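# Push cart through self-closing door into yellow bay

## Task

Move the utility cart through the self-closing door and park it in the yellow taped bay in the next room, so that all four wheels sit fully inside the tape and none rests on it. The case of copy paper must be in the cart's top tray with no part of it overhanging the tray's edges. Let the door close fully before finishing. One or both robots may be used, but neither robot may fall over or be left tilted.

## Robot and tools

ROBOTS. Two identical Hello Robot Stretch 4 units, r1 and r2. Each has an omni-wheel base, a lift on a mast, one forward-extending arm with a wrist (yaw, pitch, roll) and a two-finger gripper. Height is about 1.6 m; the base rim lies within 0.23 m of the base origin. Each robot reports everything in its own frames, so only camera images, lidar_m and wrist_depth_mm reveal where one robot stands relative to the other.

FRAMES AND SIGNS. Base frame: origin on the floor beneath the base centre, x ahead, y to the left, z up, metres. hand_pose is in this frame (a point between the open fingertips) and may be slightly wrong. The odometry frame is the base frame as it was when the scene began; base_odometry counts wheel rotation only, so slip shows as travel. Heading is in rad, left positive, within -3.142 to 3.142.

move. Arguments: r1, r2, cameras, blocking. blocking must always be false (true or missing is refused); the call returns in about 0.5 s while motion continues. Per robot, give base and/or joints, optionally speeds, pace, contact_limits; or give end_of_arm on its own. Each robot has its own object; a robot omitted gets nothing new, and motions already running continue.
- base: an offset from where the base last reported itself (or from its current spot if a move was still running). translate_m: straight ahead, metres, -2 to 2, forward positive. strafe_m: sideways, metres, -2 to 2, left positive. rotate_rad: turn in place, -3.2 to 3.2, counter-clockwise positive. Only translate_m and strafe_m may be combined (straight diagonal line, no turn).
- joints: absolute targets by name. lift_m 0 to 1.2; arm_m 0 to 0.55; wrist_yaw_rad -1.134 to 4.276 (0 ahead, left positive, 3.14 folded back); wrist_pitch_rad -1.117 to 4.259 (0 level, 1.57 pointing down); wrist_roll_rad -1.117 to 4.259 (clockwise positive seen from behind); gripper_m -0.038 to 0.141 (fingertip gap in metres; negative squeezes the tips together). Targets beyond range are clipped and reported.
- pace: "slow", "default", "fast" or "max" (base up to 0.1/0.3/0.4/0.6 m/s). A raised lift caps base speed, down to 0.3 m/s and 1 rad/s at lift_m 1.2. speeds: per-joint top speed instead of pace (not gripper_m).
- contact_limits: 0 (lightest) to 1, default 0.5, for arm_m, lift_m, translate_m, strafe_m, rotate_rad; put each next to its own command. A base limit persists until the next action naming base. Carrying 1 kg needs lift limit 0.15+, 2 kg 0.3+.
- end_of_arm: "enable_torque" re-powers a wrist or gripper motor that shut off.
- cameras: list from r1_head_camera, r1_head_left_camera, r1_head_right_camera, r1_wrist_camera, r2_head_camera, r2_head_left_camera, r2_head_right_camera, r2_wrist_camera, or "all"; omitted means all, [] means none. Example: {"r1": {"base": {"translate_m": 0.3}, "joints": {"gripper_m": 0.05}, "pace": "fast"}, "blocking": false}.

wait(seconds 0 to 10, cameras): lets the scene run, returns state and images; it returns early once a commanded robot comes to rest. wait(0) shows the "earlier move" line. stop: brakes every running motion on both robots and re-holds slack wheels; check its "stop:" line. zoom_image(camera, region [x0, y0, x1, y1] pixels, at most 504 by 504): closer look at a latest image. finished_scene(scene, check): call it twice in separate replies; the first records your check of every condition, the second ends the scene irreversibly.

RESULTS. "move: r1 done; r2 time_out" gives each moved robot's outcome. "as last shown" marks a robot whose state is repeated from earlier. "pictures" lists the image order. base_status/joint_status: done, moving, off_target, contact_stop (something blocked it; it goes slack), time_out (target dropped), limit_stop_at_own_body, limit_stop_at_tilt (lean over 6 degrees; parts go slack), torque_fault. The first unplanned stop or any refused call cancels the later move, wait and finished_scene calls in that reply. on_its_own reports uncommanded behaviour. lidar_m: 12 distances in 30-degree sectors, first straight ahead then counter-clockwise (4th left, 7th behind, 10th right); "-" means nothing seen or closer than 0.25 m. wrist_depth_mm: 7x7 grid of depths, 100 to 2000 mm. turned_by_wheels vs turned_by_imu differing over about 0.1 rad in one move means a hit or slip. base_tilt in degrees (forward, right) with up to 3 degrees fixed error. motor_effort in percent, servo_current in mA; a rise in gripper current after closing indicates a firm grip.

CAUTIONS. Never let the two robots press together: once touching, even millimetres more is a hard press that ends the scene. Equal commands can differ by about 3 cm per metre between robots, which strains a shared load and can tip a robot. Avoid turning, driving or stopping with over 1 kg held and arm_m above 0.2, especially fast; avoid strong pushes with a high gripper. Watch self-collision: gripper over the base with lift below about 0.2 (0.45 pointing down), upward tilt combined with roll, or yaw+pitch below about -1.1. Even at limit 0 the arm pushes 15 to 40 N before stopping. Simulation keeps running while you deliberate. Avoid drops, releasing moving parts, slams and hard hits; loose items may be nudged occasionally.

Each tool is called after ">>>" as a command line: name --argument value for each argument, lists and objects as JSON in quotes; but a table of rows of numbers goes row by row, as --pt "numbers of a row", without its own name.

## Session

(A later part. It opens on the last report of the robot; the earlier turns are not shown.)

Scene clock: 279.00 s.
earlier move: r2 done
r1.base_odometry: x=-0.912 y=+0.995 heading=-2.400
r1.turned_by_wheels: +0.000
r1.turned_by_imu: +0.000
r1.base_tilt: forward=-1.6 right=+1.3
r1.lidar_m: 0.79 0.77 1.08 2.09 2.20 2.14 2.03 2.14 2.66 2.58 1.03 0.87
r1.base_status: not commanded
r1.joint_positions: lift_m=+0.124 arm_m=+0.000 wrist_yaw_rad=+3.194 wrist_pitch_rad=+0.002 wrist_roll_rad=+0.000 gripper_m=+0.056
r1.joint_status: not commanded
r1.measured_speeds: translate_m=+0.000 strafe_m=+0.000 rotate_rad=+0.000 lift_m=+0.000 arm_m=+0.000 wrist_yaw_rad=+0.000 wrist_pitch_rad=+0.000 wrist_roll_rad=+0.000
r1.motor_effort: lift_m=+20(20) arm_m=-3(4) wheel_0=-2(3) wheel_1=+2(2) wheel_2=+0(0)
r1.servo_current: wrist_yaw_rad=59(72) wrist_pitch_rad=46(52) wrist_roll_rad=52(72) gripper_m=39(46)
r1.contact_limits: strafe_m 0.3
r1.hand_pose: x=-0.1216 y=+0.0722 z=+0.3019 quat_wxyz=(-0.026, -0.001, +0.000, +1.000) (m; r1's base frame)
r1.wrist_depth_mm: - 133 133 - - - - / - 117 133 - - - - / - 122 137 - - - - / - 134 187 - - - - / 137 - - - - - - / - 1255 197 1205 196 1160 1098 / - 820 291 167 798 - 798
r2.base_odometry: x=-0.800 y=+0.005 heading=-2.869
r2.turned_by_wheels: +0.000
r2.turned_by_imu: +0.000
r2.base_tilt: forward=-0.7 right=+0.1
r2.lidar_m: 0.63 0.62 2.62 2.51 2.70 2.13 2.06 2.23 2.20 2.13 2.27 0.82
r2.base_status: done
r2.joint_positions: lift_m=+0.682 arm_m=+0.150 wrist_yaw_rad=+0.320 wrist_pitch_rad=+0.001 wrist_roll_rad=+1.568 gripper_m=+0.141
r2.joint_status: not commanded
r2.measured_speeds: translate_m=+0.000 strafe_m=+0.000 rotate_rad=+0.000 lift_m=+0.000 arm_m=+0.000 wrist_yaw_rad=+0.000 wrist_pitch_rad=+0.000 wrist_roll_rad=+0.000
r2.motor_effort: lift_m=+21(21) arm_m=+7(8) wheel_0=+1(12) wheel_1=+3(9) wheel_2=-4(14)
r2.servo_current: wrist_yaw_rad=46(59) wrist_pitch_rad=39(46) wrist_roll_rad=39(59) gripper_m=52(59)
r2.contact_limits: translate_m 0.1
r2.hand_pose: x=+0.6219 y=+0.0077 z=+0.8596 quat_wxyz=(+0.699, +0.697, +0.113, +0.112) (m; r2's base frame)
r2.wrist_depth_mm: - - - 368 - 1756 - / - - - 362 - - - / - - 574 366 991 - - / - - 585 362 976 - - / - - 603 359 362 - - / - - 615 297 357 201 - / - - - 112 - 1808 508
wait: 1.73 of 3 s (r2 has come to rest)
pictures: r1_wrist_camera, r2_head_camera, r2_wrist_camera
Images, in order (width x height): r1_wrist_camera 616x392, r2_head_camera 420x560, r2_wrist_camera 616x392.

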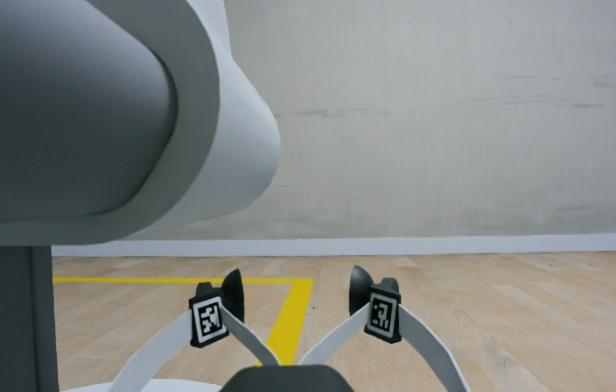

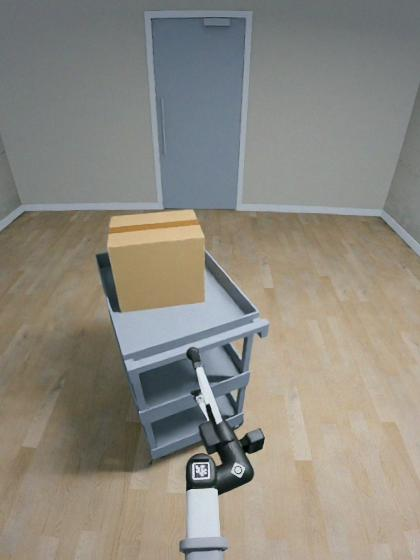

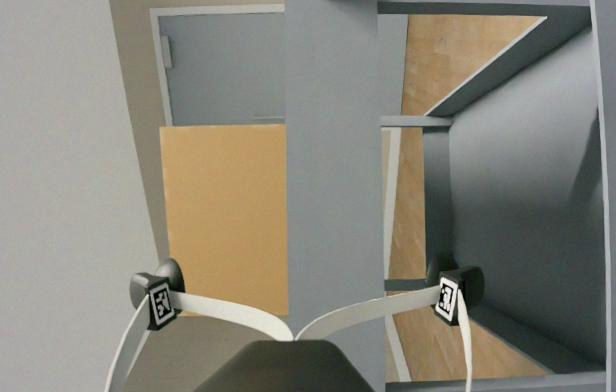

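>>> move --blocking false --cameras '[]' --r2 '{"base":{"translate_m":0.172,"strafe_m":0.016},"contact_limits":{"translate_m":0.1},"pace":"slow"}'

>>> wait --seconds 4 --cameras '["r2_head_camera", "r2_wrist_camera"]'

>>> zoom_image --camera "r2_head_camera" --region '[60, 290, 300, 490]'

Scene clock: 321.47 s.
move: r2 moving
r1.base_odometry: x=-0.912 y=+0.995 heading=-2.400
r1.turned_by_wheels: +0.000
r1.turned_by_imu: +0.000
r1.base_tilt: forward=-1.5 right=+1.3
r1.lidar_m: 0.80 0.76 1.06 2.11 2.21 2.11 2.03 2.15 2.69 2.60 1.02 0.83
r1.base_status: not commanded
r1.joint_positions: lift_m=+0.124 arm_m=+0.000 wrist_yaw_rad=+3.194 wrist_pitch_rad=+0.002 wrist_roll_rad=+0.000 gripper_m=+0.056
r1.joint_status: not commanded
r1.measured_speeds: translate_m=+0.000 strafe_m=+0.000 rotate_rad=+0.000 lift_m=+0.000 arm_m=+0.000 wrist_yaw_rad=+0.000 wrist_pitch_rad=+0.000 wrist_roll_rad=+0.000
r1.motor_effort: lift_m=+19(20) arm_m=-4(4) wheel_0=-1(2) wheel_1=+2(2) wheel_2=+0(0)
r1.servo_current: wrist_yaw_rad=46(72) wrist_pitch_rad=39(46) wrist_roll_rad=46(59) gripper_m=33(46)
r1.contact_limits: strafe_m 0.3
r1.hand_pose: x=-0.1216 y=+0.0722 z=+0.3019 quat_wxyz=(-0.026, -0.001, +0.000, +1.000) (m; r1's base frame)
r1.wrist_depth_mm: - 133 133 - - - - / - 117 133 - - - - / - 122 136 - - - - / - 134 188 - - - - / 138 - - - - - - / - 1229 196 1182 196 1160 1118 / - 798 291 167 798 - 809
r2.base_odometry: x=-0.812 y=+0.000 heading=-2.869
r2.turned_by_wheels: +0.000
r2.turned_by_imu: +0.001
r2.base_tilt: forward=-0.7 right=+0.1
r2.lidar_m: 0.62 0.61 2.60 2.50 2.69 2.13 2.07 2.23 2.18 2.15 2.28 0.77
r2.base_status: translate_m moving; strafe_m moving
r2.joint_positions: lift_m=+0.682 arm_m=+0.150 wrist_yaw_rad=+0.320 wrist_pitch_rad=+0.001 wrist_roll_rad=+1.568 gripper_m=+0.141
r2.joint_status: not commanded
r2.measured_speeds: translate_m=+0.048 strafe_m=+0.005 rotate_rad=+0.000 lift_m=+0.000 arm_m=+0.000 wrist_yaw_rad=+0.000 wrist_pitch_rad=+0.000 wrist_roll_rad=+0.000
r2.motor_effort: lift_m=+21(21) arm_m=+7(8) wheel_0=+6(10) wheel_1=+5(7) wheel_2=-9(10)
r2.servo_current: wrist_yaw_rad=46(59) wrist_pitch_rad=39(46) wrist_roll_rad=52(59) gripper_m=46(59)
r2.contact_limits: translate_m 0.1
r2.hand_pose: x=+0.6219 y=+0.0077 z=+0.8596 quat_wxyz=(+0.699, +0.697, +0.113, +0.112) (m; r2's base frame)
r2.wrist_depth_mm: - - - 357 379 1756 - / - - - 353 - - - / - - 564 355 976 - - / - - 574 349 946 - - / - - 591 349 349 - - / - - 597 289 349 200 - / - - - 112 - 1808 512
pictures: none
No camera images: "cameras" was empty.

Scene clock: 323.97 s.
earlier move: r2 done
r1.base_odometry: x=-0.912 y=+0.995 heading=-2.400
r1.turned_by_wheels: +0.000
r1.turned_by_imu: +0.000
r1.base_tilt: forward=-1.6 right=+1.3
r1.lidar_m: 0.79 0.75 1.04 2.10 2.23 2.10 2.02 2.17 2.70 2.60 1.01 0.83
r1.base_status: not commanded
r1.joint_positions: lift_m=+0.124 arm_m=+0.000 wrist_yaw_rad=+3.194 wrist_pitch_rad=+0.002 wrist_roll_rad=+0.000 gripper_m=+0.056
r1.joint_status: not commanded
r1.measured_speeds: translate_m=+0.000 strafe_m=+0.000 rotate_rad=+0.000 lift_m=+0.000 arm_m=+0.000 wrist_yaw_rad=+0.000 wrist_pitch_rad=+0.000 wrist_roll_rad=+0.000
r1.motor_effort: lift_m=+20(20) arm_m=-4(4) wheel_0=-2(3) wheel_1=+2(2) wheel_2=+0(0)
r1.servo_current: wrist_yaw_rad=39(72) wrist_pitch_rad=39(52) wrist_roll_rad=33(65) gripper_m=39(52)
r1.contact_limits: strafe_m 0.3
r1.hand_pose: x=-0.1216 y=+0.0722 z=+0.3019 quat_wxyz=(-0.026, -0.001, +0.000, +1.000) (m; r1's base frame)
r1.wrist_depth_mm: - 134 133 - - - - / - 117 133 - - - - / - 122 137 - - - - / - 134 187 - - - - / 137 - - - - - - / - 1229 197 1182 196 1160 1138 / - 809 290 167 788 - 798
r2.base_odometry: x=-0.961 y=-0.057 heading=-2.869
r2.turned_by_wheels: +0.000
r2.turned_by_imu: +0.000
r2.base_tilt: forward=-0.7 right=+0.0
r2.lidar_m: 0.45 0.46 2.58 2.50 2.68 2.29 2.22 2.39 2.25 2.17 2.33 0.60
r2.base_status: done
r2.joint_positions: lift_m=+0.682 arm_m=+0.150 wrist_yaw_rad=+0.317 wrist_pitch_rad=+0.001 wrist_roll_rad=+1.568 gripper_m=+0.141
r2.joint_status: not commanded
r2.measured_speeds: translate_m=+0.000 strafe_m=+0.000 rotate_rad=+0.000 lift_m=+0.000 arm_m=+0.000 wrist_yaw_rad=+0.000 wrist_pitch_rad=+0.000 wrist_roll_rad=+0.000
r2.motor_effort: lift_m=+21(21) arm_m=+7(8) wheel_0=+4(10) wheel_1=+5(8) wheel_2=-12(13)
r2.servo_current: wrist_yaw_rad=52(59) wrist_pitch_rad=33(46) wrist_roll_rad=46(65) gripper_m=52(59)
r2.contact_limits: translate_m 0.1
r2.hand_pose: x=+0.6220 y=+0.0068 z=+0.8596 quat_wxyz=(+0.699, +0.697, +0.112, +0.111) (m; r2's base frame)
r2.wrist_depth_mm: - - - 147 208 1618 1255 / - - - 145 207 1708 - / - - - 144 206 - - / - 413 415 143 203 - - / - 421 424 141 201 - - / - 430 430 140 199 185 - / - 449 445 112 198 - -
wait: 2.50 of 4 s (r2 has come to rest)
pictures: r2_head_camera, r2_wrist_camera
Images, in order (width x height): r2_head_camera 420x560, r2_wrist_camera 616x392.

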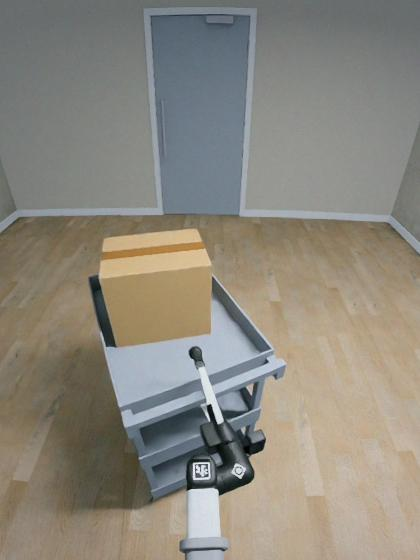

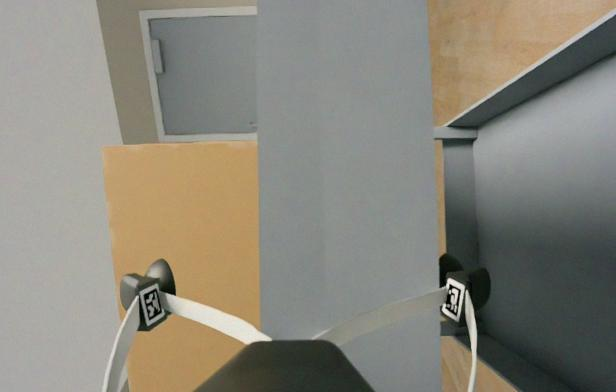

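Scaled by 2.100 from the camera's 420x560 image, which has a finer 1200x1600 frame.

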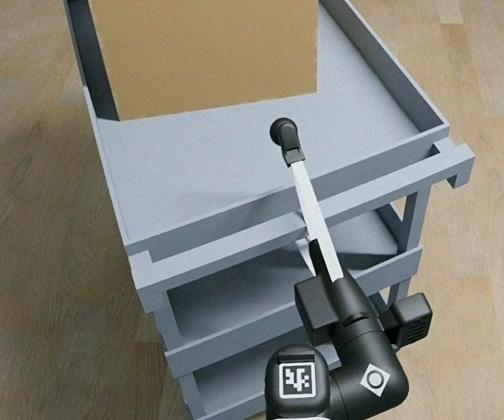

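>>> move --blocking false --cameras '[]' --r2 '{"base":{"translate_m":-0.05,"strafe_m":-0.02},"contact_limits":{"translate_m":0.1},"pace":"slow"}'

>>> wait --seconds 2.5 --cameras '["r2_wrist_camera"]'

Scene clock: 340.20 s.
move: r2 moving
r1.base_odometry: x=-0.912 y=+0.995 heading=-2.400
r1.turned_by_wheels: +0.000
r1.turned_by_imu: +0.000
r1.base_tilt: forward=-1.6 right=+1.3
r1.lidar_m: 0.79 0.76 1.08 2.11 2.21 2.13 2.02 2.15 2.71 2.58 1.07 0.84
r1.base_status: not commanded
r1.joint_positions: lift_m=+0.124 arm_m=+0.000 wrist_yaw_rad=+3.194 wrist_pitch_rad=+0.002 wrist_roll_rad=+0.000 gripper_m=+0.056
r1.joint_status: not commanded
r1.measured_speeds: translate_m=+0.000 strafe_m=+0.000 rotate_rad=+0.000 lift_m=+0.000 arm_m=+0.000 wrist_yaw_rad=+0.000 wrist_pitch_rad=+0.000 wrist_roll_rad=+0.000
r1.motor_effort: lift_m=+20(20) arm_m=-4(4) wheel_0=-2(2) wheel_1=+2(2) wheel_2=+0(0)
r1.servo_current: wrist_yaw_rad=46(59) wrist_pitch_rad=39(46) wrist_roll_rad=65(65) gripper_m=52(52)
r1.contact_limits: strafe_m 0.3
r1.hand_pose: x=-0.1216 y=+0.0722 z=+0.3019 quat_wxyz=(-0.026, -0.001, +0.000, +1.000) (m; r1's base frame)
r1.wrist_depth_mm: - 133 133 - - - - / - 117 133 - - - - / - 122 137 - - - - / - 134 187 - - - - / 138 - - - - - - / - 1205 196 1182 195 1160 1118 / - 809 293 167 788 - 798
r2.base_odometry: x=-0.951 y=-0.049 heading=-2.869
r2.turned_by_wheels: +0.000
r2.turned_by_imu: +0.000
r2.base_tilt: forward=-0.7 right=+0.1
r2.lidar_m: 0.46 0.47 2.56 2.49 2.66 2.31 2.21 2.38 2.21 2.16 2.31 0.62
r2.base_status: translate_m moving; strafe_m moving
r2.joint_positions: lift_m=+0.682 arm_m=+0.150 wrist_yaw_rad=+0.317 wrist_pitch_rad=+0.001 wrist_roll_rad=+1.568 gripper_m=+0.141
r2.joint_status: not commanded
r2.measured_speeds: translate_m=-0.049 strafe_m=-0.020 rotate_rad=+0.001 lift_m=+0.000 arm_m=+0.000 wrist_yaw_rad=+0.000 wrist_pitch_rad=+0.000 wrist_roll_rad=+0.000
r2.motor_effort: lift_m=+21(21) arm_m=+7(7) wheel_0=-7(7) wheel_1=-6(8) wheel_2=+7(11)
r2.servo_current: wrist_yaw_rad=46(59) wrist_pitch_rad=39(46) wrist_roll_rad=46(59) gripper_m=46(59)
r2.contact_limits: translate_m 0.1
r2.hand_pose: x=+0.6220 y=+0.0068 z=+0.8596 quat_wxyz=(+0.699, +0.697, +0.112, +0.111) (m; r2's base frame)
r2.wrist_depth_mm: - - - 156 216 1756 1281 / - - - 154 216 1756 - / - - - 153 213 - - / - 430 424 152 212 - - / - 433 436 151 211 - - / - 216 439 150 208 186 - / - 462 455 112 207 723 -
pictures: none
No camera images: "cameras" was empty.

Scene clock: 341.40 s.
earlier move: r2 done
r1.base_odometry: x=-0.912 y=+0.995 heading=-2.400
r1.turned_by_wheels: +0.000
r1.turned_by_imu: +0.000
r1.base_tilt: forward=-1.6 right=+1.3
r1.lidar_m: 0.78 0.75 1.09 2.09 2.24 2.13 2.03 2.16 2.67 2.60 1.03 0.81
r1.base_status: not commanded
r1.joint_positions: lift_m=+0.124 arm_m=+0.000 wrist_yaw_rad=+3.194 wrist_pitch_rad=+0.002 wrist_roll_rad=+0.000 gripper_m=+0.056
r1.joint_status: not commanded
r1.measured_speeds: translate_m=+0.000 strafe_m=+0.000 rotate_rad=+0.000 lift_m=+0.000 arm_m=+0.000 wrist_yaw_rad=+0.000 wrist_pitch_rad=+0.000 wrist_roll_rad=+0.000
r1.motor_effort: lift_m=+20(20) arm_m=-4(4) wheel_0=-2(2) wheel_1=+2(2) wheel_2=+0(0)
r1.servo_current: wrist_yaw_rad=39(65) wrist_pitch_rad=39(52) wrist_roll_rad=52(65) gripper_m=39(52)
r1.contact_limits: strafe_m 0.3
r1.hand_pose: x=-0.1216 y=+0.0722 z=+0.3019 quat_wxyz=(-0.026, -0.001, +0.000, +1.000) (m; r1's base frame)
r1.wrist_depth_mm: - 133 133 - - - - / - 117 133 - - - - / - 122 137 - - - - / - 134 188 - - - - / 137 - - - - - - / - 1229 197 1205 195 1160 1118 / - 820 291 167 788 - 798
r2.base_odometry: x=-0.919 y=-0.024 heading=-2.869
r2.turned_by_wheels: +0.000
r2.turned_by_imu: +0.000
r2.base_tilt: forward=-0.7 right=+0.1
r2.lidar_m: 0.52 0.51 2.60 2.52 2.72 2.25 2.18 2.34 2.19 2.15 2.31 0.66
r2.base_status: done
r2.joint_positions: lift_m=+0.682 arm_m=+0.150 wrist_yaw_rad=+0.317 wrist_pitch_rad=+0.001 wrist_roll_rad=+1.568 gripper_m=+0.141
r2.joint_status: not commanded
r2.measured_speeds: translate_m=+0.000 strafe_m=+0.000 rotate_rad=+0.000 lift_m=+0.000 arm_m=+0.000 wrist_yaw_rad=+0.000 wrist_pitch_rad=+0.000 wrist_roll_rad=+0.000
r2.motor_effort: lift_m=+21(21) arm_m=+7(8) wheel_0=-4(9) wheel_1=-5(9) wheel_2=+6(11)
r2.servo_current: wrist_yaw_rad=46(59) wrist_pitch_rad=46(46) wrist_roll_rad=33(59) gripper_m=52(59)
r2.contact_limits: translate_m 0.1
r2.hand_pose: x=+0.6220 y=+0.0068 z=+0.8596 quat_wxyz=(+0.699, +0.697, +0.112, +0.111) (m; r2's base frame)
r2.wrist_depth_mm: - - - 259 260 1756 1255 / - - - 257 258 1863 - / - - - 196 255 - - / - 469 466 195 254 - - / - - 477 193 253 - - / - - 488 191 249 190 - / - - 500 112 248 1921 -
wait: 1.20 of 2.5 s (r2 has come to rest)
pictures: r2_wrist_camera
Images, in order (width x height): r2_wrist_camera 616x392.

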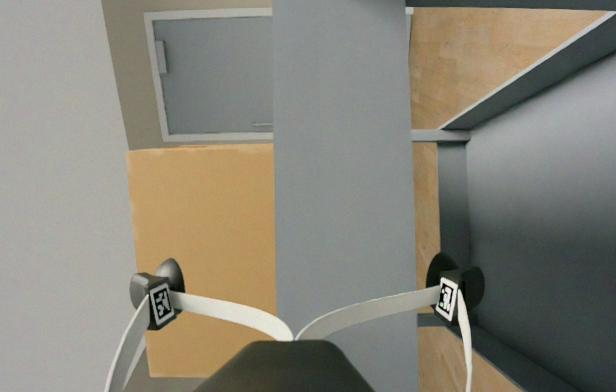

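>>> move --blocking false --cameras '[]' --r2 '{"joints":{"gripper_m":-0.024}}'

>>> wait --seconds 3 --cameras '["r2_wrist_camera", "r2_head_camera"]'

>>> zoom_image --camera "r2_head_camera" --region '[60, 260, 300, 500]'

Scene clock: 347.20 s.
move: r2 moving
r1.base_odometry: x=-0.912 y=+0.995 heading=-2.400
r1.turned_by_wheels: +0.000
r1.turned_by_imu: +0.000
r1.base_tilt: forward=-1.6 right=+1.3
r1.lidar_m: 0.79 0.77 1.10 2.11 2.23 2.09 2.03 2.14 2.70 2.58 1.01 0.83
r1.base_status: not commanded
r1.joint_positions: lift_m=+0.124 arm_m=+0.000 wrist_yaw_rad=+3.194 wrist_pitch_rad=+0.002 wrist_roll_rad=+0.000 gripper_m=+0.056
r1.joint_status: not commanded
r1.measured_speeds: translate_m=+0.000 strafe_m=+0.000 rotate_rad=+0.000 lift_m=+0.000 arm_m=+0.000 wrist_yaw_rad=+0.000 wrist_pitch_rad=+0.000 wrist_roll_rad=+0.000
r1.motor_effort: lift_m=+20(20) arm_m=-4(4) wheel_0=-2(2) wheel_1=+2(2) wheel_2=+0(0)
r1.servo_current: wrist_yaw_rad=52(65) wrist_pitch_rad=33(52) wrist_roll_rad=46(52) gripper_m=39(46)
r1.contact_limits: strafe_m 0.3
r1.hand_pose: x=-0.1216 y=+0.0722 z=+0.3019 quat_wxyz=(-0.026, -0.001, +0.000, +1.000) (m; r1's base frame)
r1.wrist_depth_mm: - 133 133 - - - - / - 117 133 - - - - / - 122 137 - - - - / - 134 187 - - - - / 138 - - - - - - / - 1229 196 1205 196 1160 1138 / - 809 291 167 788 - 809
r2.base_odometry: x=-0.919 y=-0.024 heading=-2.869
r2.turned_by_wheels: +0.000
r2.turned_by_imu: +0.000
r2.base_tilt: forward=-0.6 right=+0.0
r2.lidar_m: 0.52 0.53 2.60 2.48 2.72 2.25 2.16 2.33 2.21 2.16 2.27 0.64
r2.base_status: not commanded
r2.joint_positions: lift_m=+0.682 arm_m=+0.150 wrist_yaw_rad=+0.317 wrist_pitch_rad=+0.001 wrist_roll_rad=+1.568 gripper_m=+0.130
r2.joint_status: gripper_m moving
r2.measured_speeds: translate_m=+0.000 strafe_m=+0.000 rotate_rad=+0.000 lift_m=+0.000 arm_m=+0.000 wrist_yaw_rad=+0.000 wrist_pitch_rad=+0.000 wrist_roll_rad=+0.000
r2.motor_effort: lift_m=+21(21) arm_m=+7(7) wheel_0=-5(5) wheel_1=-5(6) wheel_2=+6(6)
r2.servo_current: wrist_yaw_rad=52(52) wrist_pitch_rad=39(46) wrist_roll_rad=52(52) gripper_m=98(98)
r2.contact_limits: translate_m 0.1
r2.hand_pose: x=+0.6220 y=+0.0068 z=+0.8596 quat_wxyz=(+0.699, +0.697, +0.112, +0.111) (m; r2's base frame)
r2.wrist_depth_mm: - - - 259 260 1756 1255 / - - - 258 258 1983 - / - - - 254 257 - - / - 466 462 195 253 - - / - - 473 193 251 - - / - - 484 190 249 182 - / - - 500 112 248 1983 -
pictures: none
No camera images: "cameras" was empty.

Scene clock: 349.17 s.
earlier move: r2 done
r1.base_odometry: x=-0.912 y=+0.995 heading=-2.400
r1.turned_by_wheels: +0.000
r1.turned_by_imu: +0.000
r1.base_tilt: forward=-1.6 right=+1.3
r1.lidar_m: 0.78 0.75 1.08 2.10 2.19 2.11 2.02 2.14 2.70 2.60 1.04 0.81
r1.base_status: not commanded
r1.joint_positions: lift_m=+0.124 arm_m=+0.000 wrist_yaw_rad=+3.194 wrist_pitch_rad=+0.002 wrist_roll_rad=+0.000 gripper_m=+0.056
r1.joint_status: not commanded
r1.measured_speeds: translate_m=+0.000 strafe_m=+0.000 rotate_rad=+0.000 lift_m=+0.000 arm_m=+0.000 wrist_yaw_rad=+0.000 wrist_pitch_rad=+0.000 wrist_roll_rad=+0.000
r1.motor_effort: lift_m=+19(20) arm_m=-4(4) wheel_0=-2(2) wheel_1=+2(2) wheel_2=+0(0)
r1.servo_current: wrist_yaw_rad=59(72) wrist_pitch_rad=46(52) wrist_roll_rad=33(72) gripper_m=46(52)
r1.contact_limits: strafe_m 0.3
r1.hand_pose: x=-0.1216 y=+0.0722 z=+0.3019 quat_wxyz=(-0.026, -0.001, +0.000, +1.000) (m; r1's base frame)
r1.wrist_depth_mm: - 133 133 - - - - / - 117 133 - - - - / - 122 137 - - - - / - 134 187 - - - - / 138 - - - - - - / - 1229 196 1205 196 1160 1118 / - 809 290 167 798 - 798
r2.base_odometry: x=-0.919 y=-0.024 heading=-2.869
r2.turned_by_wheels: +0.000
r2.turned_by_imu: +0.000
r2.base_tilt: forward=-0.7 right=+0.1
r2.lidar_m: 0.51 0.51 2.61 2.49 2.70 2.25 2.18 2.33 2.22 2.14 2.30 0.66
r2.base_status: not commanded
r2.joint_positions: lift_m=+0.682 arm_m=+0.150 wrist_yaw_rad=+0.318 wrist_pitch_rad=+0.001 wrist_roll_rad=+1.568 gripper_m=-0.022
r2.joint_status: all done
r2.measured_speeds: translate_m=+0.000 strafe_m=+0.000 rotate_rad=+0.000 lift_m=+0.000 arm_m=+0.000 wrist_yaw_rad=+0.000 wrist_pitch_rad=+0.000 wrist_roll_rad=+0.000
r2.motor_effort: lift_m=+21(21) arm_m=+4(7) wheel_0=-4(5) wheel_1=-5(6) wheel_2=+6(6)
r2.servo_current: wrist_yaw_rad=59(59) wrist_pitch_rad=33(46) wrist_roll_rad=52(65) gripper_m=130(254)
r2.contact_limits: translate_m 0.1
r2.hand_pose: x=+0.6221 y=+0.0072 z=+0.8596 quat_wxyz=(+0.699, +0.697, +0.112, +0.112) (m; r2's base frame)
r2.wrist_depth_mm: - - - 185 245 1756 1229 / - - - 184 244 1921 - / - - 504 183 245 - - / - 459 455 183 243 - - / - - 469 182 242 - - / - - 185 181 182 - - / - - 496 112 240 1708 -
wait: 1.97 of 3 s (r2 has come to rest)
pictures: r2_head_camera, r2_wrist_camera
Images, in order (width x height): r2_head_camera 420x560, r2_wrist_camera 616x392.

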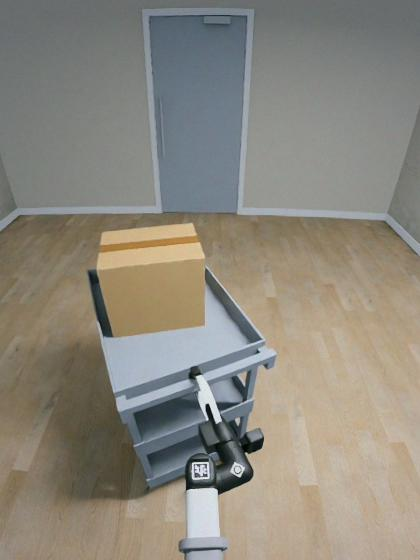

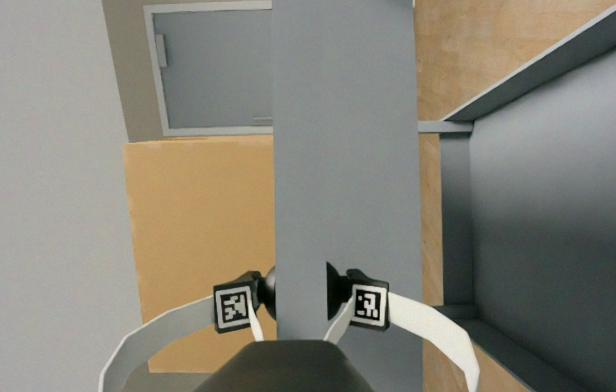

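Scaled by 2.100 from the camera's 420x560 image, which has a finer 1200x1600 frame.

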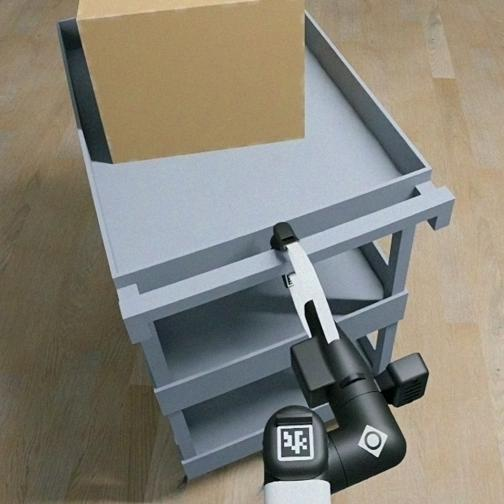

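>>> zoom_image --camera "r2_head_camera" --region '[0, 140, 420, 280]'

Scaled by 1.200 from the camera's 420x560 image, which has a finer 1200x1600 frame.

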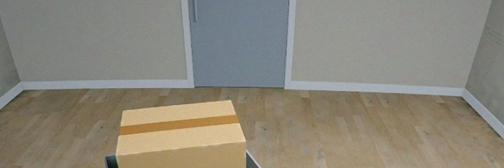

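>>> move --blocking false --cameras '[]' --r1 '{"base":{"translate_m":0.45,"strafe_m":-0.285},"pace":"fast","contact_limits":{"translate_m":0.2}}' --r2 '{"base":{"translate_m":0.108,"strafe_m":0.265},"joints":{"wrist_yaw_rad":0.02},"speeds":{"wrist_yaw_rad":0.25},"contact_limits":{"translate_m":0.4},"pace":"default"}'

>>> wait --seconds 3 --cameras '["r1_head_camera", "r2_head_camera"]'

Scene clock: 544.17 s.
move: r1 moving; r2 moving
r1.base_odometry: x=-0.968 y=+0.985 heading=-2.400
r1.turned_by_wheels: +0.000
r1.turned_by_imu: -0.001
r1.base_tilt: forward=-1.6 right=+1.3
r1.lidar_m: 0.76 0.73 0.97 2.13 2.25 2.17 2.09 2.21 2.66 2.55 0.98 0.79
r1.base_status: translate_m moving; strafe_m moving
r1.joint_positions: lift_m=+0.124 arm_m=+0.000 wrist_yaw_rad=+3.194 wrist_pitch_rad=+0.002 wrist_roll_rad=+0.000 gripper_m=+0.056
r1.joint_status: not commanded
r1.measured_speeds: translate_m=+0.187 strafe_m=-0.116 rotate_rad=+0.005 lift_m=+0.000 arm_m=+0.000 wrist_yaw_rad=+0.000 wrist_pitch_rad=+0.000 wrist_roll_rad=+0.000
r1.motor_effort: lift_m=+20(20) arm_m=-4(4) wheel_0=+12(13) wheel_1=-3(4) wheel_2=-11(11)
r1.servo_current: wrist_yaw_rad=39(52) wrist_pitch_rad=39(46) wrist_roll_rad=39(65) gripper_m=46(46)
r1.contact_limits: translate_m 0.2
r1.hand_pose: x=-0.1216 y=+0.0722 z=+0.3019 quat_wxyz=(-0.026, -0.001, +0.000, +1.000) (m; r1's base frame)
r1.wrist_depth_mm: - 133 133 - - - - / - 117 133 - - - - / - 122 136 - - - - / - 134 188 - - - - / 137 - - - - - - / - 1205 196 1205 195 1160 1118 / - 820 759 156 798 - 798
r2.base_odometry: x=-0.922 y=-0.055 heading=-2.870
r2.turned_by_wheels: +0.000
r2.turned_by_imu: +0.001
r2.base_tilt: forward=-0.7 right=+0.1
r2.lidar_m: 0.48 0.49 2.57 2.48 2.68 2.24 2.20 2.34 2.22 2.17 2.33 0.65
r2.base_status: translate_m moving; strafe_m moving
r2.joint_positions: lift_m=+0.682 arm_m=+0.150 wrist_yaw_rad=+0.219 wrist_pitch_rad=+0.001 wrist_roll_rad=+1.568 gripper_m=-0.023
r2.joint_status: wrist_yaw_rad moving
r2.measured_speeds: translate_m=+0.045 strafe_m=+0.114 rotate_rad=-0.001 lift_m=+0.000 arm_m=+0.000 wrist_yaw_rad=-0.301 wrist_pitch_rad=+0.000 wrist_roll_rad=+0.000
r2.motor_effort: lift_m=+21(21) arm_m=+4(4) wheel_0=-5(6) wheel_1=+12(12) wheel_2=-9(9)
r2.servo_current: wrist_yaw_rad=104(137) wrist_pitch_rad=39(39) wrist_roll_rad=46(59) gripper_m=104(137)
r2.contact_limits: translate_m 0.4
r2.hand_pose: x=+0.6214 y=-0.0228 z=+0.8596 quat_wxyz=(+0.704, +0.702, +0.077, +0.077) (m; r2's base frame)
r2.wrist_depth_mm: - - - 255 257 1756 1255 / - - - 191 252 1756 - / - - - 187 248 - - / - 455 455 183 242 - - / - 462 459 180 238 - - / - - 183 177 181 - - / - 477 473 112 231 - -
pictures: none
No camera images: "cameras" was empty.

Scene clock: 546.07 s.
earlier move: r1 moving; r2 done
r1.base_odometry: x=-1.437 y=+0.901 heading=-2.400
r1.turned_by_wheels: +0.000
r1.turned_by_imu: -0.002
r1.base_tilt: forward=-1.6 right=+1.3
r1.lidar_m: 0.34 0.35 0.50 1.21 2.52 2.56 2.46 2.64 2.41 1.13 0.49 0.37
r1.base_status: translate_m moving; strafe_m moving
r1.joint_positions: lift_m=+0.124 arm_m=+0.000 wrist_yaw_rad=+3.194 wrist_pitch_rad=+0.002 wrist_roll_rad=+0.000 gripper_m=+0.056
r1.joint_status: not commanded
r1.measured_speeds: translate_m=+0.000 strafe_m=+0.000 rotate_rad=+0.000 lift_m=+0.000 arm_m=+0.000 wrist_yaw_rad=+0.000 wrist_pitch_rad=+0.000 wrist_roll_rad=+0.000
r1.motor_effort: lift_m=+19(20) arm_m=-4(4) wheel_0=-2(14) wheel_1=-2(6) wheel_2=+1(13)
r1.servo_current: wrist_yaw_rad=39(59) wrist_pitch_rad=39(52) wrist_roll_rad=59(65) gripper_m=46(46)
r1.contact_limits: translate_m 0.2
r1.hand_pose: x=-0.1216 y=+0.0722 z=+0.3019 quat_wxyz=(-0.026, -0.001, +0.000, +1.000) (m; r1's base frame)
r1.wrist_depth_mm: - 133 133 - - - - / - 118 133 - - - - / - 123 137 - - - - / - 134 188 - - - - / 137 - - - - - - / - 1229 196 1205 196 1160 1118 / - 759 759 167 788 - 809
r2.base_odometry: x=-0.952 y=-0.308 heading=-2.870
r2.turned_by_wheels: -0.001
r2.turned_by_imu: -0.025
r2.base_tilt: forward=-0.7 right=+0.1
r2.lidar_m: 0.49 3.13 2.35 2.22 2.37 2.35 2.25 2.38 2.48 2.39 2.52 0.62
r2.base_status: done
r2.joint_positions: lift_m=+0.682 arm_m=+0.150 wrist_yaw_rad=+0.017 wrist_pitch_rad=+0.001 wrist_roll_rad=+1.568 gripper_m=-0.023
r2.joint_status: all done
r2.measured_speeds: translate_m=+0.000 strafe_m=+0.000 rotate_rad=+0.000 lift_m=+0.000 arm_m=+0.000 wrist_yaw_rad=+0.000 wrist_pitch_rad=+0.000 wrist_roll_rad=+0.000
r2.motor_effort: lift_m=+21(21) arm_m=+4(4) wheel_0=-3(17) wheel_1=+2(14) wheel_2=-7(26)
r2.servo_current: wrist_yaw_rad=46(137) wrist_pitch_rad=39(46) wrist_roll_rad=52(59) gripper_m=72(137)
r2.contact_limits: translate_m 0.4
r2.hand_pose: x=+0.6108 y=-0.0824 z=+0.8597 quat_wxyz=(+0.708, +0.706, +0.007, +0.006) (m; r2's base frame)
r2.wrist_depth_mm: - - - 278 290 1430 319 / - - - 267 273 1756 1281 / - - - 255 259 - - / - - 455 189 248 - - / - 455 452 181 238 - - / - 455 187 173 182 - - / - 449 445 112 224 - -
wait: 1.90 of 3 s (r2 has come to rest)
pictures: r1_head_camera, r2_head_camera
Images, in order (width x height): r1_head_camera 420x560, r2_head_camera 420x560.

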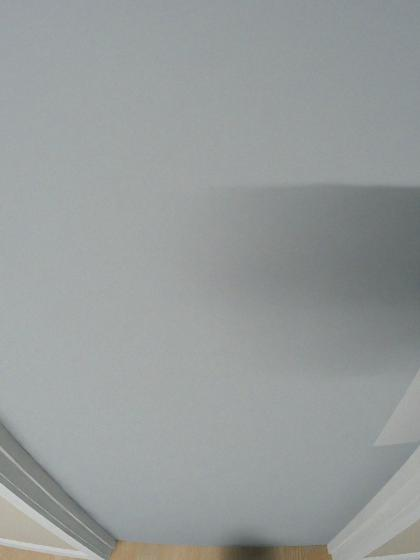

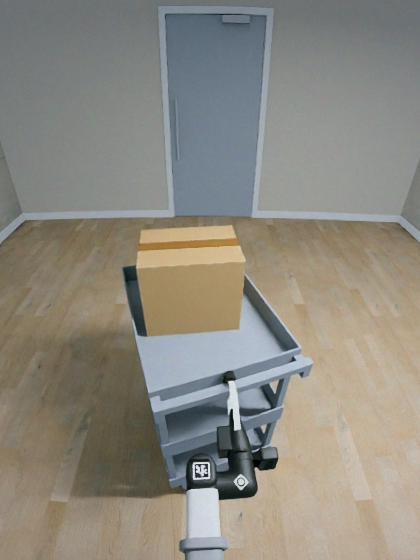

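>>> move --blocking false --cameras '["r2_head_camera", "r2_wrist_camera", "r1_head_camera"]'

Scene clock: 568.80 s.
earlier move: r1 done
r1.base_odometry: x=-1.437 y=+0.901 heading=-2.400
r1.turned_by_wheels: +0.000
r1.turned_by_imu: +0.000
r1.base_tilt: forward=-1.6 right=+1.3
r1.lidar_m: 0.34 0.36 0.53 1.23 2.49 2.57 2.49 2.63 2.37 1.16 0.49 0.37
r1.base_status: done
r1.joint_positions: lift_m=+0.124 arm_m=+0.000 wrist_yaw_rad=+3.194 wrist_pitch_rad=+0.002 wrist_roll_rad=+0.000 gripper_m=+0.056
r1.joint_status: not commanded
r1.measured_speeds: translate_m=+0.000 strafe_m=+0.000 rotate_rad=+0.000 lift_m=+0.000 arm_m=+0.000 wrist_yaw_rad=+0.000 wrist_pitch_rad=+0.000 wrist_roll_rad=+0.000
r1.motor_effort: lift_m=+19(20) arm_m=-4(4) wheel_0=-2(14) wheel_1=-3(6) wheel_2=+1(13)
r1.servo_current: wrist_yaw_rad=33(59) wrist_pitch_rad=39(52) wrist_roll_rad=46(65) gripper_m=52(52)
r1.contact_limits: translate_m 0.2
r1.hand_pose: x=-0.1216 y=+0.0722 z=+0.3019 quat_wxyz=(-0.026, -0.001, +0.000, +1.000) (m; r1's base frame)
r1.wrist_depth_mm: - 133 133 - - - - / - 118 133 - - - - / - 122 137 - - - - / - 134 188 - - - - / 138 - - - - - - / - 1255 197 1205 195 1160 1118 / - 759 759 167 788 - 820
r2.base_odometry: x=-0.952 y=-0.308 heading=-2.870
r2.turned_by_wheels: +0.000
r2.turned_by_imu: +0.000
r2.base_tilt: forward=-0.7 right=+0.1
r2.lidar_m: 0.49 3.14 2.33 2.24 2.38 2.37 2.29 2.41 2.51 2.40 2.55 0.59
r2.base_status: done
r2.joint_positions: lift_m=+0.682 arm_m=+0.150 wrist_yaw_rad=+0.017 wrist_pitch_rad=+0.001 wrist_roll_rad=+1.568 gripper_m=-0.023
r2.joint_status: all done
r2.measured_speeds: translate_m=+0.000 strafe_m=+0.000 rotate_rad=+0.000 lift_m=+0.000 arm_m=+0.000 wrist_yaw_rad=+0.000 wrist_pitch_rad=+0.000 wrist_roll_rad=+0.000
r2.motor_effort: lift_m=+21(21) arm_m=+4(4) wheel_0=-3(17) wheel_1=+2(14) wheel_2=-7(26)
r2.servo_current: wrist_yaw_rad=39(137) wrist_pitch_rad=33(46) wrist_roll_rad=39(59) gripper_m=72(137)
r2.contact_limits: translate_m 0.4
r2.hand_pose: x=+0.6108 y=-0.0824 z=+0.8597 quat_wxyz=(+0.708, +0.706, +0.007, +0.006) (m; r2's base frame)
r2.wrist_depth_mm: - - - 278 289 1366 319 / - - - 268 272 1808 1281 / - - - 256 258 - - / - - 459 190 248 - - / - 455 452 182 239 - - / - 449 186 173 182 - - / - 452 449 112 224 - -
pictures: r1_head_camera, r2_head_camera, r2_wrist_camera
Images, in order (width x height): r1_head_camera 420x560, r2_head_camera 420x560, r2_wrist_camera 616x392.

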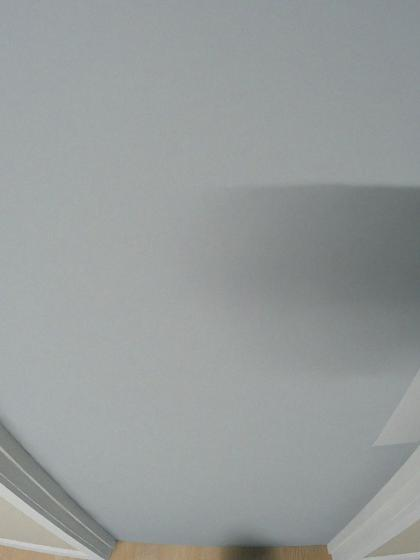

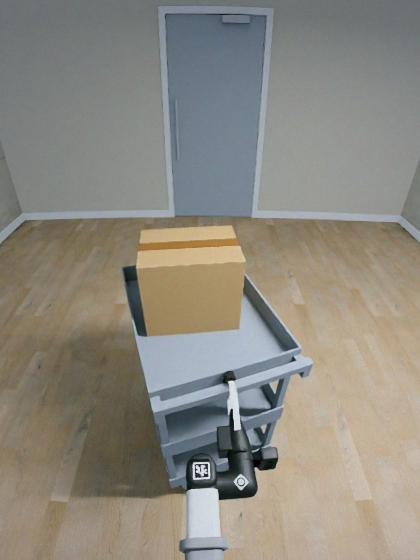

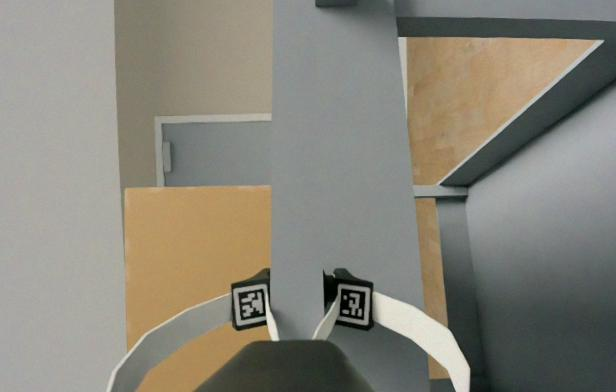

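>>> zoom_image --camera "r2_head_camera" --region '[110, 220, 330, 500]'

>>> zoom_image --camera "r2_head_camera" --region '[0, 0, 420, 260]'

Scaled by 1.800 from the camera's 420x560 image, which has a finer 1200x1600 frame.

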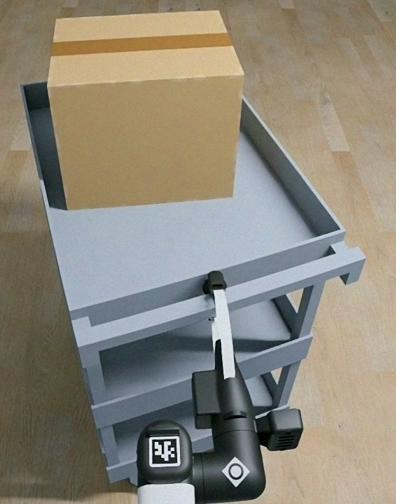

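Scaled by 1.200 from the camera's 420x560 image, which has a finer 1200x1600 frame.

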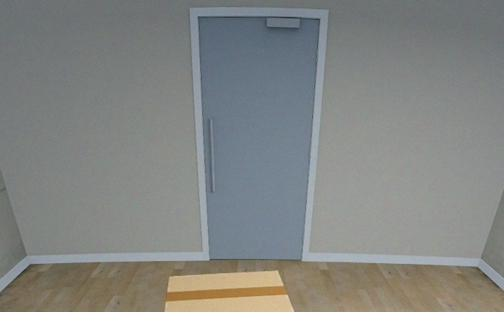

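>>> zoom_image --camera "r2_head_camera" --region '[0, 180, 210, 260]'

>>> zoom_image --camera "r2_head_camera" --region '[210, 180, 420, 260]'

Scaled by 2.400 from the camera's 420x560 image, which has a finer 1200x1600 frame.

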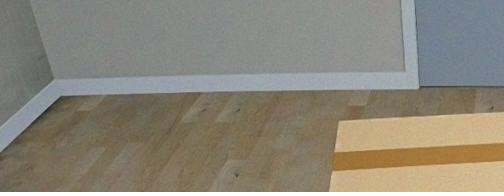

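Scaled by 2.400 from the camera's 420x560 image, which has a finer 1200x1600 frame.

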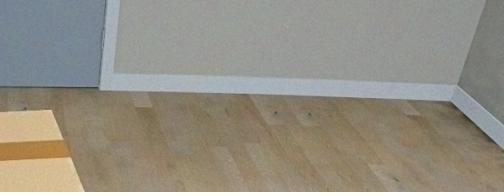

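>>> move --blocking false --r1 '{"base": {"translate_m": 0.66, "strafe_m": 0.012}, "pace": "slow", "contact_limits": {"translate_m": 0.3}}' --r2 '{"base": {"translate_m": 0.035, "strafe_m": 0.146}, "pace": "slow", "contact_limits": {"translate_m": 0.4}}' --cameras '[]'

>>> wait --seconds 4 --cameras '["r2_head_camera", "r2_wrist_camera"]'

Scene clock: 643.70 s.
move: r1 moving; r2 moving
r1.base_odometry: x=-1.446 y=+0.893 heading=-2.400
r1.turned_by_wheels: +0.000
r1.turned_by_imu: +0.000
r1.base_tilt: forward=-1.6 right=+1.3
r1.lidar_m: 0.33 0.36 0.52 1.20 2.50 2.60 2.50 2.65 2.40 1.09 0.46 0.36
r1.base_status: translate_m moving; strafe_m moving
r1.joint_positions: lift_m=+0.124 arm_m=+0.000 wrist_yaw_rad=+3.194 wrist_pitch_rad=+0.002 wrist_roll_rad=+0.000 gripper_m=+0.056
r1.joint_status: not commanded
r1.measured_speeds: translate_m=+0.049 strafe_m=+0.000 rotate_rad=+0.000 lift_m=+0.000 arm_m=+0.000 wrist_yaw_rad=+0.000 wrist_pitch_rad=+0.000 wrist_roll_rad=+0.000
r1.motor_effort: lift_m=+19(20) arm_m=-4(4) wheel_0=+6(8) wheel_1=+4(5) wheel_2=-5(7)
r1.servo_current: wrist_yaw_rad=46(59) wrist_pitch_rad=46(46) wrist_roll_rad=52(52) gripper_m=39(46)
r1.contact_limits: translate_m 0.3
r1.hand_pose: x=-0.1216 y=+0.0722 z=+0.3019 quat_wxyz=(-0.026, -0.001, +0.000, +1.000) (m; r1's base frame)
r1.wrist_depth_mm: - 133 133 - - - - / - 119 133 - - - - / - 122 137 - - - - / - 134 189 - - - - / 137 - - - - - - / - 1229 197 1229 196 1138 1118 / - 820 759 167 798 - 798
r2.base_odometry: x=-0.951 y=-0.321 heading=-2.871
r2.turned_by_wheels: -0.001
r2.turned_by_imu: -0.001
r2.base_tilt: forward=-0.7 right=+0.0
r2.lidar_m: 0.49 3.14 2.34 2.24 2.35 2.34 2.29 2.43 2.50 2.42 2.56 0.59
r2.base_status: translate_m moving; strafe_m moving
r2.joint_positions: lift_m=+0.682 arm_m=+0.150 wrist_yaw_rad=+0.014 wrist_pitch_rad=+0.001 wrist_roll_rad=+1.568 gripper_m=-0.023
r2.joint_status: not commanded
r2.measured_speeds: translate_m=+0.012 strafe_m=+0.049 rotate_rad=+0.000 lift_m=+0.000 arm_m=+0.000 wrist_yaw_rad=-0.007 wrist_pitch_rad=+0.000 wrist_roll_rad=+0.000
r2.motor_effort: lift_m=+21(21) arm_m=+4(4) wheel_0=-8(14) wheel_1=+7(7) wheel_2=-12(12)
r2.servo_current: wrist_yaw_rad=52(59) wrist_pitch_rad=39(39) wrist_roll_rad=46(59) gripper_m=72(72)
r2.contact_limits: translate_m 0.4
r2.hand_pose: x=+0.6105 y=-0.0833 z=+0.8597 quat_wxyz=(+0.708, +0.706, +0.005, +0.005) (m; r2's base frame)
r2.wrist_depth_mm: - - - 218 293 1430 317 / - - - 270 274 1756 1281 / - - - 255 260 - - / - - 452 189 250 - - / - 455 455 180 238 - - / - 452 186 173 183 - - / - 445 449 112 222 - -
pictures: none
No camera images: "cameras" was empty.

Scene clock: 645.93 s.
earlier move: r1 contact_stop; r2 done
r1.base_odometry: x=-1.563 y=+0.773 heading=-2.415
r1.turned_by_wheels: -0.015
r1.turned_by_imu: +0.003
r1.base_tilt: forward=-1.6 right=+1.3
r1.lidar_m: - 0.25 0.28 0.50 2.48 2.77 2.66 2.81 2.45 0.46 0.27 0.25
r1.base_status: translate_m contact_stop; strafe_m contact_stop
r1.joint_positions: lift_m=+0.124 arm_m=+0.000 wrist_yaw_rad=+3.194 wrist_pitch_rad=+0.002 wrist_roll_rad=+0.000 gripper_m=+0.056
r1.joint_status: not commanded
r1.measured_speeds: translate_m=-0.021 strafe_m=-0.007 rotate_rad=-0.012 lift_m=+0.000 arm_m=+0.000 wrist_yaw_rad=+0.000 wrist_pitch_rad=+0.000 wrist_roll_rad=+0.000
r1.on_its_own: the wheels are slack since a contact_stop
r1.motor_effort: lift_m=+19(20) arm_m=+1(4) wheel_0=-1(17) wheel_1=+1(22) wheel_2=+0(23)
r1.servo_current: wrist_yaw_rad=72(85) wrist_pitch_rad=46(52) wrist_roll_rad=59(72) gripper_m=39(52)
r1.contact_limits: translate_m 0.3
r1.hand_pose: x=-0.1217 y=+0.0722 z=+0.3019 quat_wxyz=(-0.026, -0.001, +0.000, +1.000) (m; r1's base frame)
r1.wrist_depth_mm: - 135 - - - - - / - 135 141 - - - - / - 133 164 - - - - / 110 136 214 - - - - / 137 - - - - - - / - 1229 197 1336 196 1160 1118 / - 820 759 798 788 - 798
r2.base_odometry: x=-0.947 y=-0.458 heading=-2.871
r2.turned_by_wheels: +0.000
r2.turned_by_imu: +0.000
r2.base_tilt: forward=-0.7 right=+0.0
r2.lidar_m: 0.51 2.95 2.17 2.09 2.25 2.37 2.31 2.42 2.63 2.57 2.71 0.58
r2.base_status: done
r2.joint_positions: lift_m=+0.682 arm_m=+0.150 wrist_yaw_rad=+0.014 wrist_pitch_rad=+0.001 wrist_roll_rad=+1.568 gripper_m=-0.023
r2.joint_status: not commanded
r2.measured_speeds: translate_m=+0.000 strafe_m=+0.000 rotate_rad=+0.000 lift_m=+0.000 arm_m=+0.000 wrist_yaw_rad=+0.000 wrist_pitch_rad=+0.000 wrist_roll_rad=+0.000
r2.motor_effort: lift_m=+21(21) arm_m=+4(4) wheel_0=-9(17) wheel_1=+3(8) wheel_2=-7(14)
r2.servo_current: wrist_yaw_rad=52(65) wrist_pitch_rad=39(52) wrist_roll_rad=46(59) gripper_m=72(78)
r2.contact_limits: translate_m 0.4
r2.hand_pose: x=+0.6105 y=-0.0834 z=+0.8597 quat_wxyz=(+0.708, +0.706, +0.005, +0.005) (m; r2's base frame)
r2.wrist_depth_mm: - - - 195 259 1756 1182 / - - - 190 253 1921 - / - - - 185 247 - - / - 452 452 181 241 - - / - 455 455 178 236 - - / - 462 186 174 183 - - / - 469 466 112 229 - -
wait: 2.23 of 4 s (r2 has come to rest)
pictures: r2_head_camera, r2_wrist_camera
Images, in order (width x height): r2_head_camera 420x560, r2_wrist_camera 616x392.

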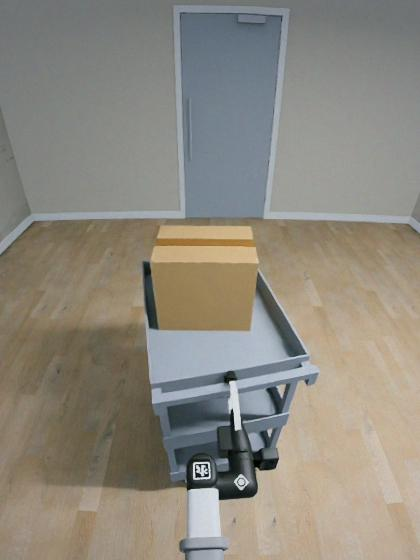

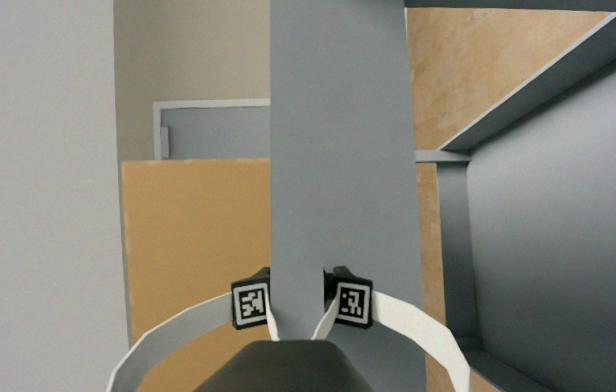

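>>> move --blocking false --r1 '{"base": {"translate_m": 0.48, "strafe_m": 0.005}, "pace": "slow", "contact_limits": {"translate_m": 0.6}}' --cameras '[]'

>>> wait --seconds 4 --cameras '["r2_head_camera", "r1_head_camera"]'

>>> zoom_image --camera "r2_head_camera" --region '[110, 220, 330, 500]'

Scene clock: 661.53 s.
earlier move: r1 contact_stop
move: r1 contact_stop
r1.base_odometry: x=-1.564 y=+0.773 heading=-2.430
r1.turned_by_wheels: -0.015
r1.turned_by_imu: -0.013
r1.base_tilt: forward=-1.6 right=+1.2
r1.lidar_m: - 0.25 0.27 0.48 2.50 2.76 2.67 2.77 2.45 0.47 0.29 0.25
r1.base_status: translate_m contact_stop (by the wheels' count: +0.171 of +0.660); strafe_m contact_stop (by the wheels' count: +0.008 of +0.012); translate_m contact_stop; strafe_m contact_stop
r1.joint_positions: lift_m=+0.124 arm_m=+0.000 wrist_yaw_rad=+3.194 wrist_pitch_rad=+0.002 wrist_roll_rad=+0.000 gripper_m=+0.056
r1.joint_status: not commanded
r1.measured_speeds: translate_m=+0.023 strafe_m=-0.001 rotate_rad=+0.063 lift_m=+0.000 arm_m=+0.000 wrist_yaw_rad=+0.000 wrist_pitch_rad=+0.000 wrist_roll_rad=+0.000
r1.on_its_own: the wheels are slack since a contact_stop
r1.motor_effort: lift_m=+19(19) arm_m=+4(4) wheel_0=+14(30) wheel_1=+5(19) wheel_2=-12(24)
r1.servo_current: wrist_yaw_rad=52(59) wrist_pitch_rad=46(52) wrist_roll_rad=52(65) gripper_m=46(46)
r1.contact_limits: translate_m 0.6
r1.hand_pose: x=-0.1217 y=+0.0722 z=+0.3019 quat_wxyz=(-0.026, -0.001, +0.000, +1.000) (m; r1's base frame)
r1.wrist_depth_mm: - 135 - - - - - / - 135 140 - - - - / - 132 163 - - - - / 110 136 208 - - - - / 137 - - - - - - / - 1336 197 1308 196 1182 1138 / - 820 750 809 788 - 809
r2.base_odometry: x=-0.947 y=-0.458 heading=-2.871
r2.turned_by_wheels: +0.000
r2.turned_by_imu: +0.000
r2.base_tilt: forward=-0.7 right=+0.0
r2.lidar_m: 0.51 2.96 2.21 2.10 2.21 2.38 2.30 2.44 2.65 2.55 2.69 0.59
r2.base_status: not commanded
r2.joint_positions: lift_m=+0.682 arm_m=+0.150 wrist_yaw_rad=+0.014 wrist_pitch_rad=+0.001 wrist_roll_rad=+1.568 gripper_m=-0.023
r2.joint_status: not commanded
r2.measured_speeds: translate_m=+0.000 strafe_m=+0.000 rotate_rad=+0.000 lift_m=+0.000 arm_m=+0.000 wrist_yaw_rad=+0.000 wrist_pitch_rad=+0.000 wrist_roll_rad=+0.000
r2.motor_effort: lift_m=+21(21) arm_m=+4(4) wheel_0=-9(9) wheel_1=+3(3) wheel_2=-6(7)
r2.servo_current: wrist_yaw_rad=59(59) wrist_pitch_rad=39(46) wrist_roll_rad=46(59) gripper_m=65(78)
r2.contact_limits: translate_m 0.4
r2.hand_pose: x=+0.6105 y=-0.0834 z=+0.8597 quat_wxyz=(+0.708, +0.706, +0.005, +0.005) (m; r2's base frame)
r2.wrist_depth_mm: - - - 195 258 1756 1205 / - - - 190 252 1921 - / - - - 185 247 - - / - 455 449 182 242 - - / - 459 459 178 236 - - / - 466 186 174 182 - - / - 473 466 112 227 - -
pictures: none
No camera images: "cameras" was empty.

not run: a stop that you did not command came earlier in this reply.

Scaled by 1.800 from the camera's 420x560 image, which has a finer 1200x1600 frame.

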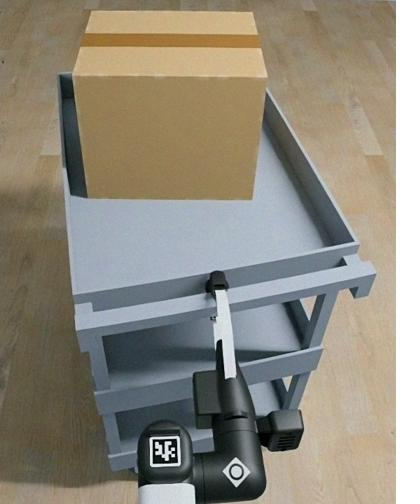

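>>> wait --seconds 0 --cameras '["r1_head_camera", "r1_head_left_camera", "r1_head_right_camera"]'

Scene clock: 688.33 s.
earlier move: r1 contact_stop
r1.base_odometry: x=-1.558 y=+0.781 heading=-2.449
r1.turned_by_wheels: -0.020
r1.turned_by_imu: -0.020
r1.base_tilt: forward=-1.6 right=+1.3
r1.lidar_m: - 0.25 0.28 0.49 2.47 2.78 2.66 2.80 2.44 0.62 0.29 0.25
r1.base_status: translate_m contact_stop (by the wheels' count: +0.000 of +0.480); strafe_m contact_stop (by the wheels' count: -0.001 of +0.005)
r1.joint_positions: lift_m=+0.124 arm_m=+0.000 wrist_yaw_rad=+3.194 wrist_pitch_rad=+0.002 wrist_roll_rad=+0.000 gripper_m=+0.056
r1.joint_status: not commanded
r1.measured_speeds: translate_m=+0.000 strafe_m=+0.000 rotate_rad=+0.000 lift_m=+0.000 arm_m=+0.000 wrist_yaw_rad=+0.000 wrist_pitch_rad=+0.000 wrist_roll_rad=+0.000
r1.on_its_own: the wheels are slack since a contact_stop
r1.motor_effort: lift_m=+19(19) arm_m=+4(4) wheel_0=+0(30) wheel_1=+0(19) wheel_2=+0(24)
r1.servo_current: wrist_yaw_rad=52(59) wrist_pitch_rad=39(52) wrist_roll_rad=52(65) gripper_m=33(46)
r1.contact_limits: translate_m 0.6
r1.hand_pose: x=-0.1217 y=+0.0722 z=+0.3019 quat_wxyz=(-0.026, -0.001, +0.000, +1.000) (m; r1's base frame)
r1.wrist_depth_mm: - 135 - - - - - / - 135 146 - - - - / - 132 174 - - - - / 110 136 222 - - - - / 137 - - - - - - / - 1366 196 1229 196 1160 1138 / - 798 759 809 788 - 809
r2.base_odometry: x=-0.947 y=-0.458 heading=-2.871
r2.turned_by_wheels: +0.000
r2.turned_by_imu: +0.000
r2.base_tilt: forward=-0.6 right=+0.1
r2.lidar_m: 0.50 2.93 2.21 2.08 2.21 2.38 2.32 2.45 2.63 2.56 2.71 0.58
r2.base_status: not commanded
r2.joint_positions: lift_m=+0.682 arm_m=+0.150 wrist_yaw_rad=+0.014 wrist_pitch_rad=+0.001 wrist_roll_rad=+1.568 gripper_m=-0.023
r2.joint_status: not commanded
r2.measured_speeds: translate_m=+0.000 strafe_m=+0.000 rotate_rad=+0.000 lift_m=+0.000 arm_m=+0.000 wrist_yaw_rad=+0.000 wrist_pitch_rad=+0.000 wrist_roll_rad=+0.000
r2.motor_effort: lift_m=+21(21) arm_m=+4(4) wheel_0=-9(9) wheel_1=+3(3) wheel_2=-6(7)
r2.servo_current: wrist_yaw_rad=39(59) wrist_pitch_rad=46(46) wrist_roll_rad=46(59) gripper_m=65(78)
r2.contact_limits: translate_m 0.4
r2.hand_pose: x=+0.6105 y=-0.0834 z=+0.8597 quat_wxyz=(+0.708, +0.706, +0.005, +0.005) (m; r2's base frame)
r2.wrist_depth_mm: - - - 195 259 1708 1160 / - - - 190 253 1808 - / - - - 186 247 - - / - 455 452 181 241 - - / - 462 455 178 237 - - / - 462 186 173 182 - - / - 473 469 112 228 - -
pictures: r1_head_camera, r1_head_left_camera, r1_head_right_camera
Images, in order (width x height): r1_head_camera 420x560, r1_head_left_camera 420x672, r1_head_right_camera 420x672.

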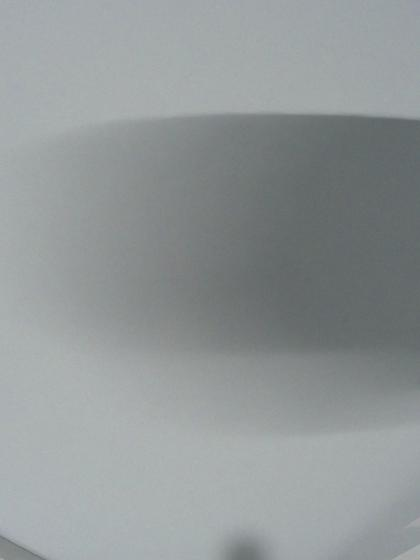

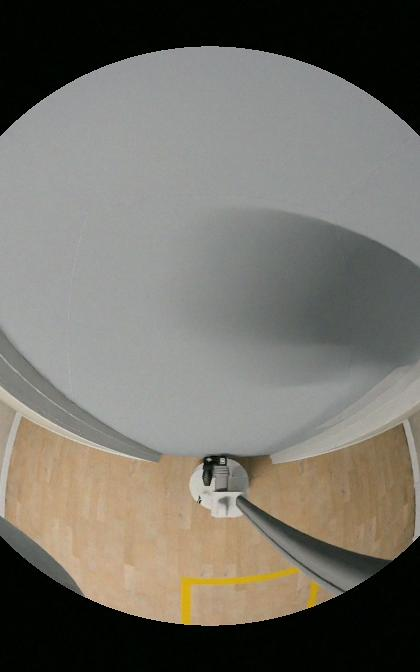

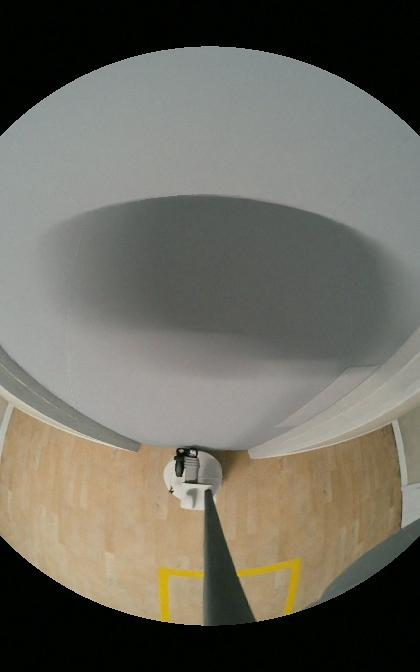

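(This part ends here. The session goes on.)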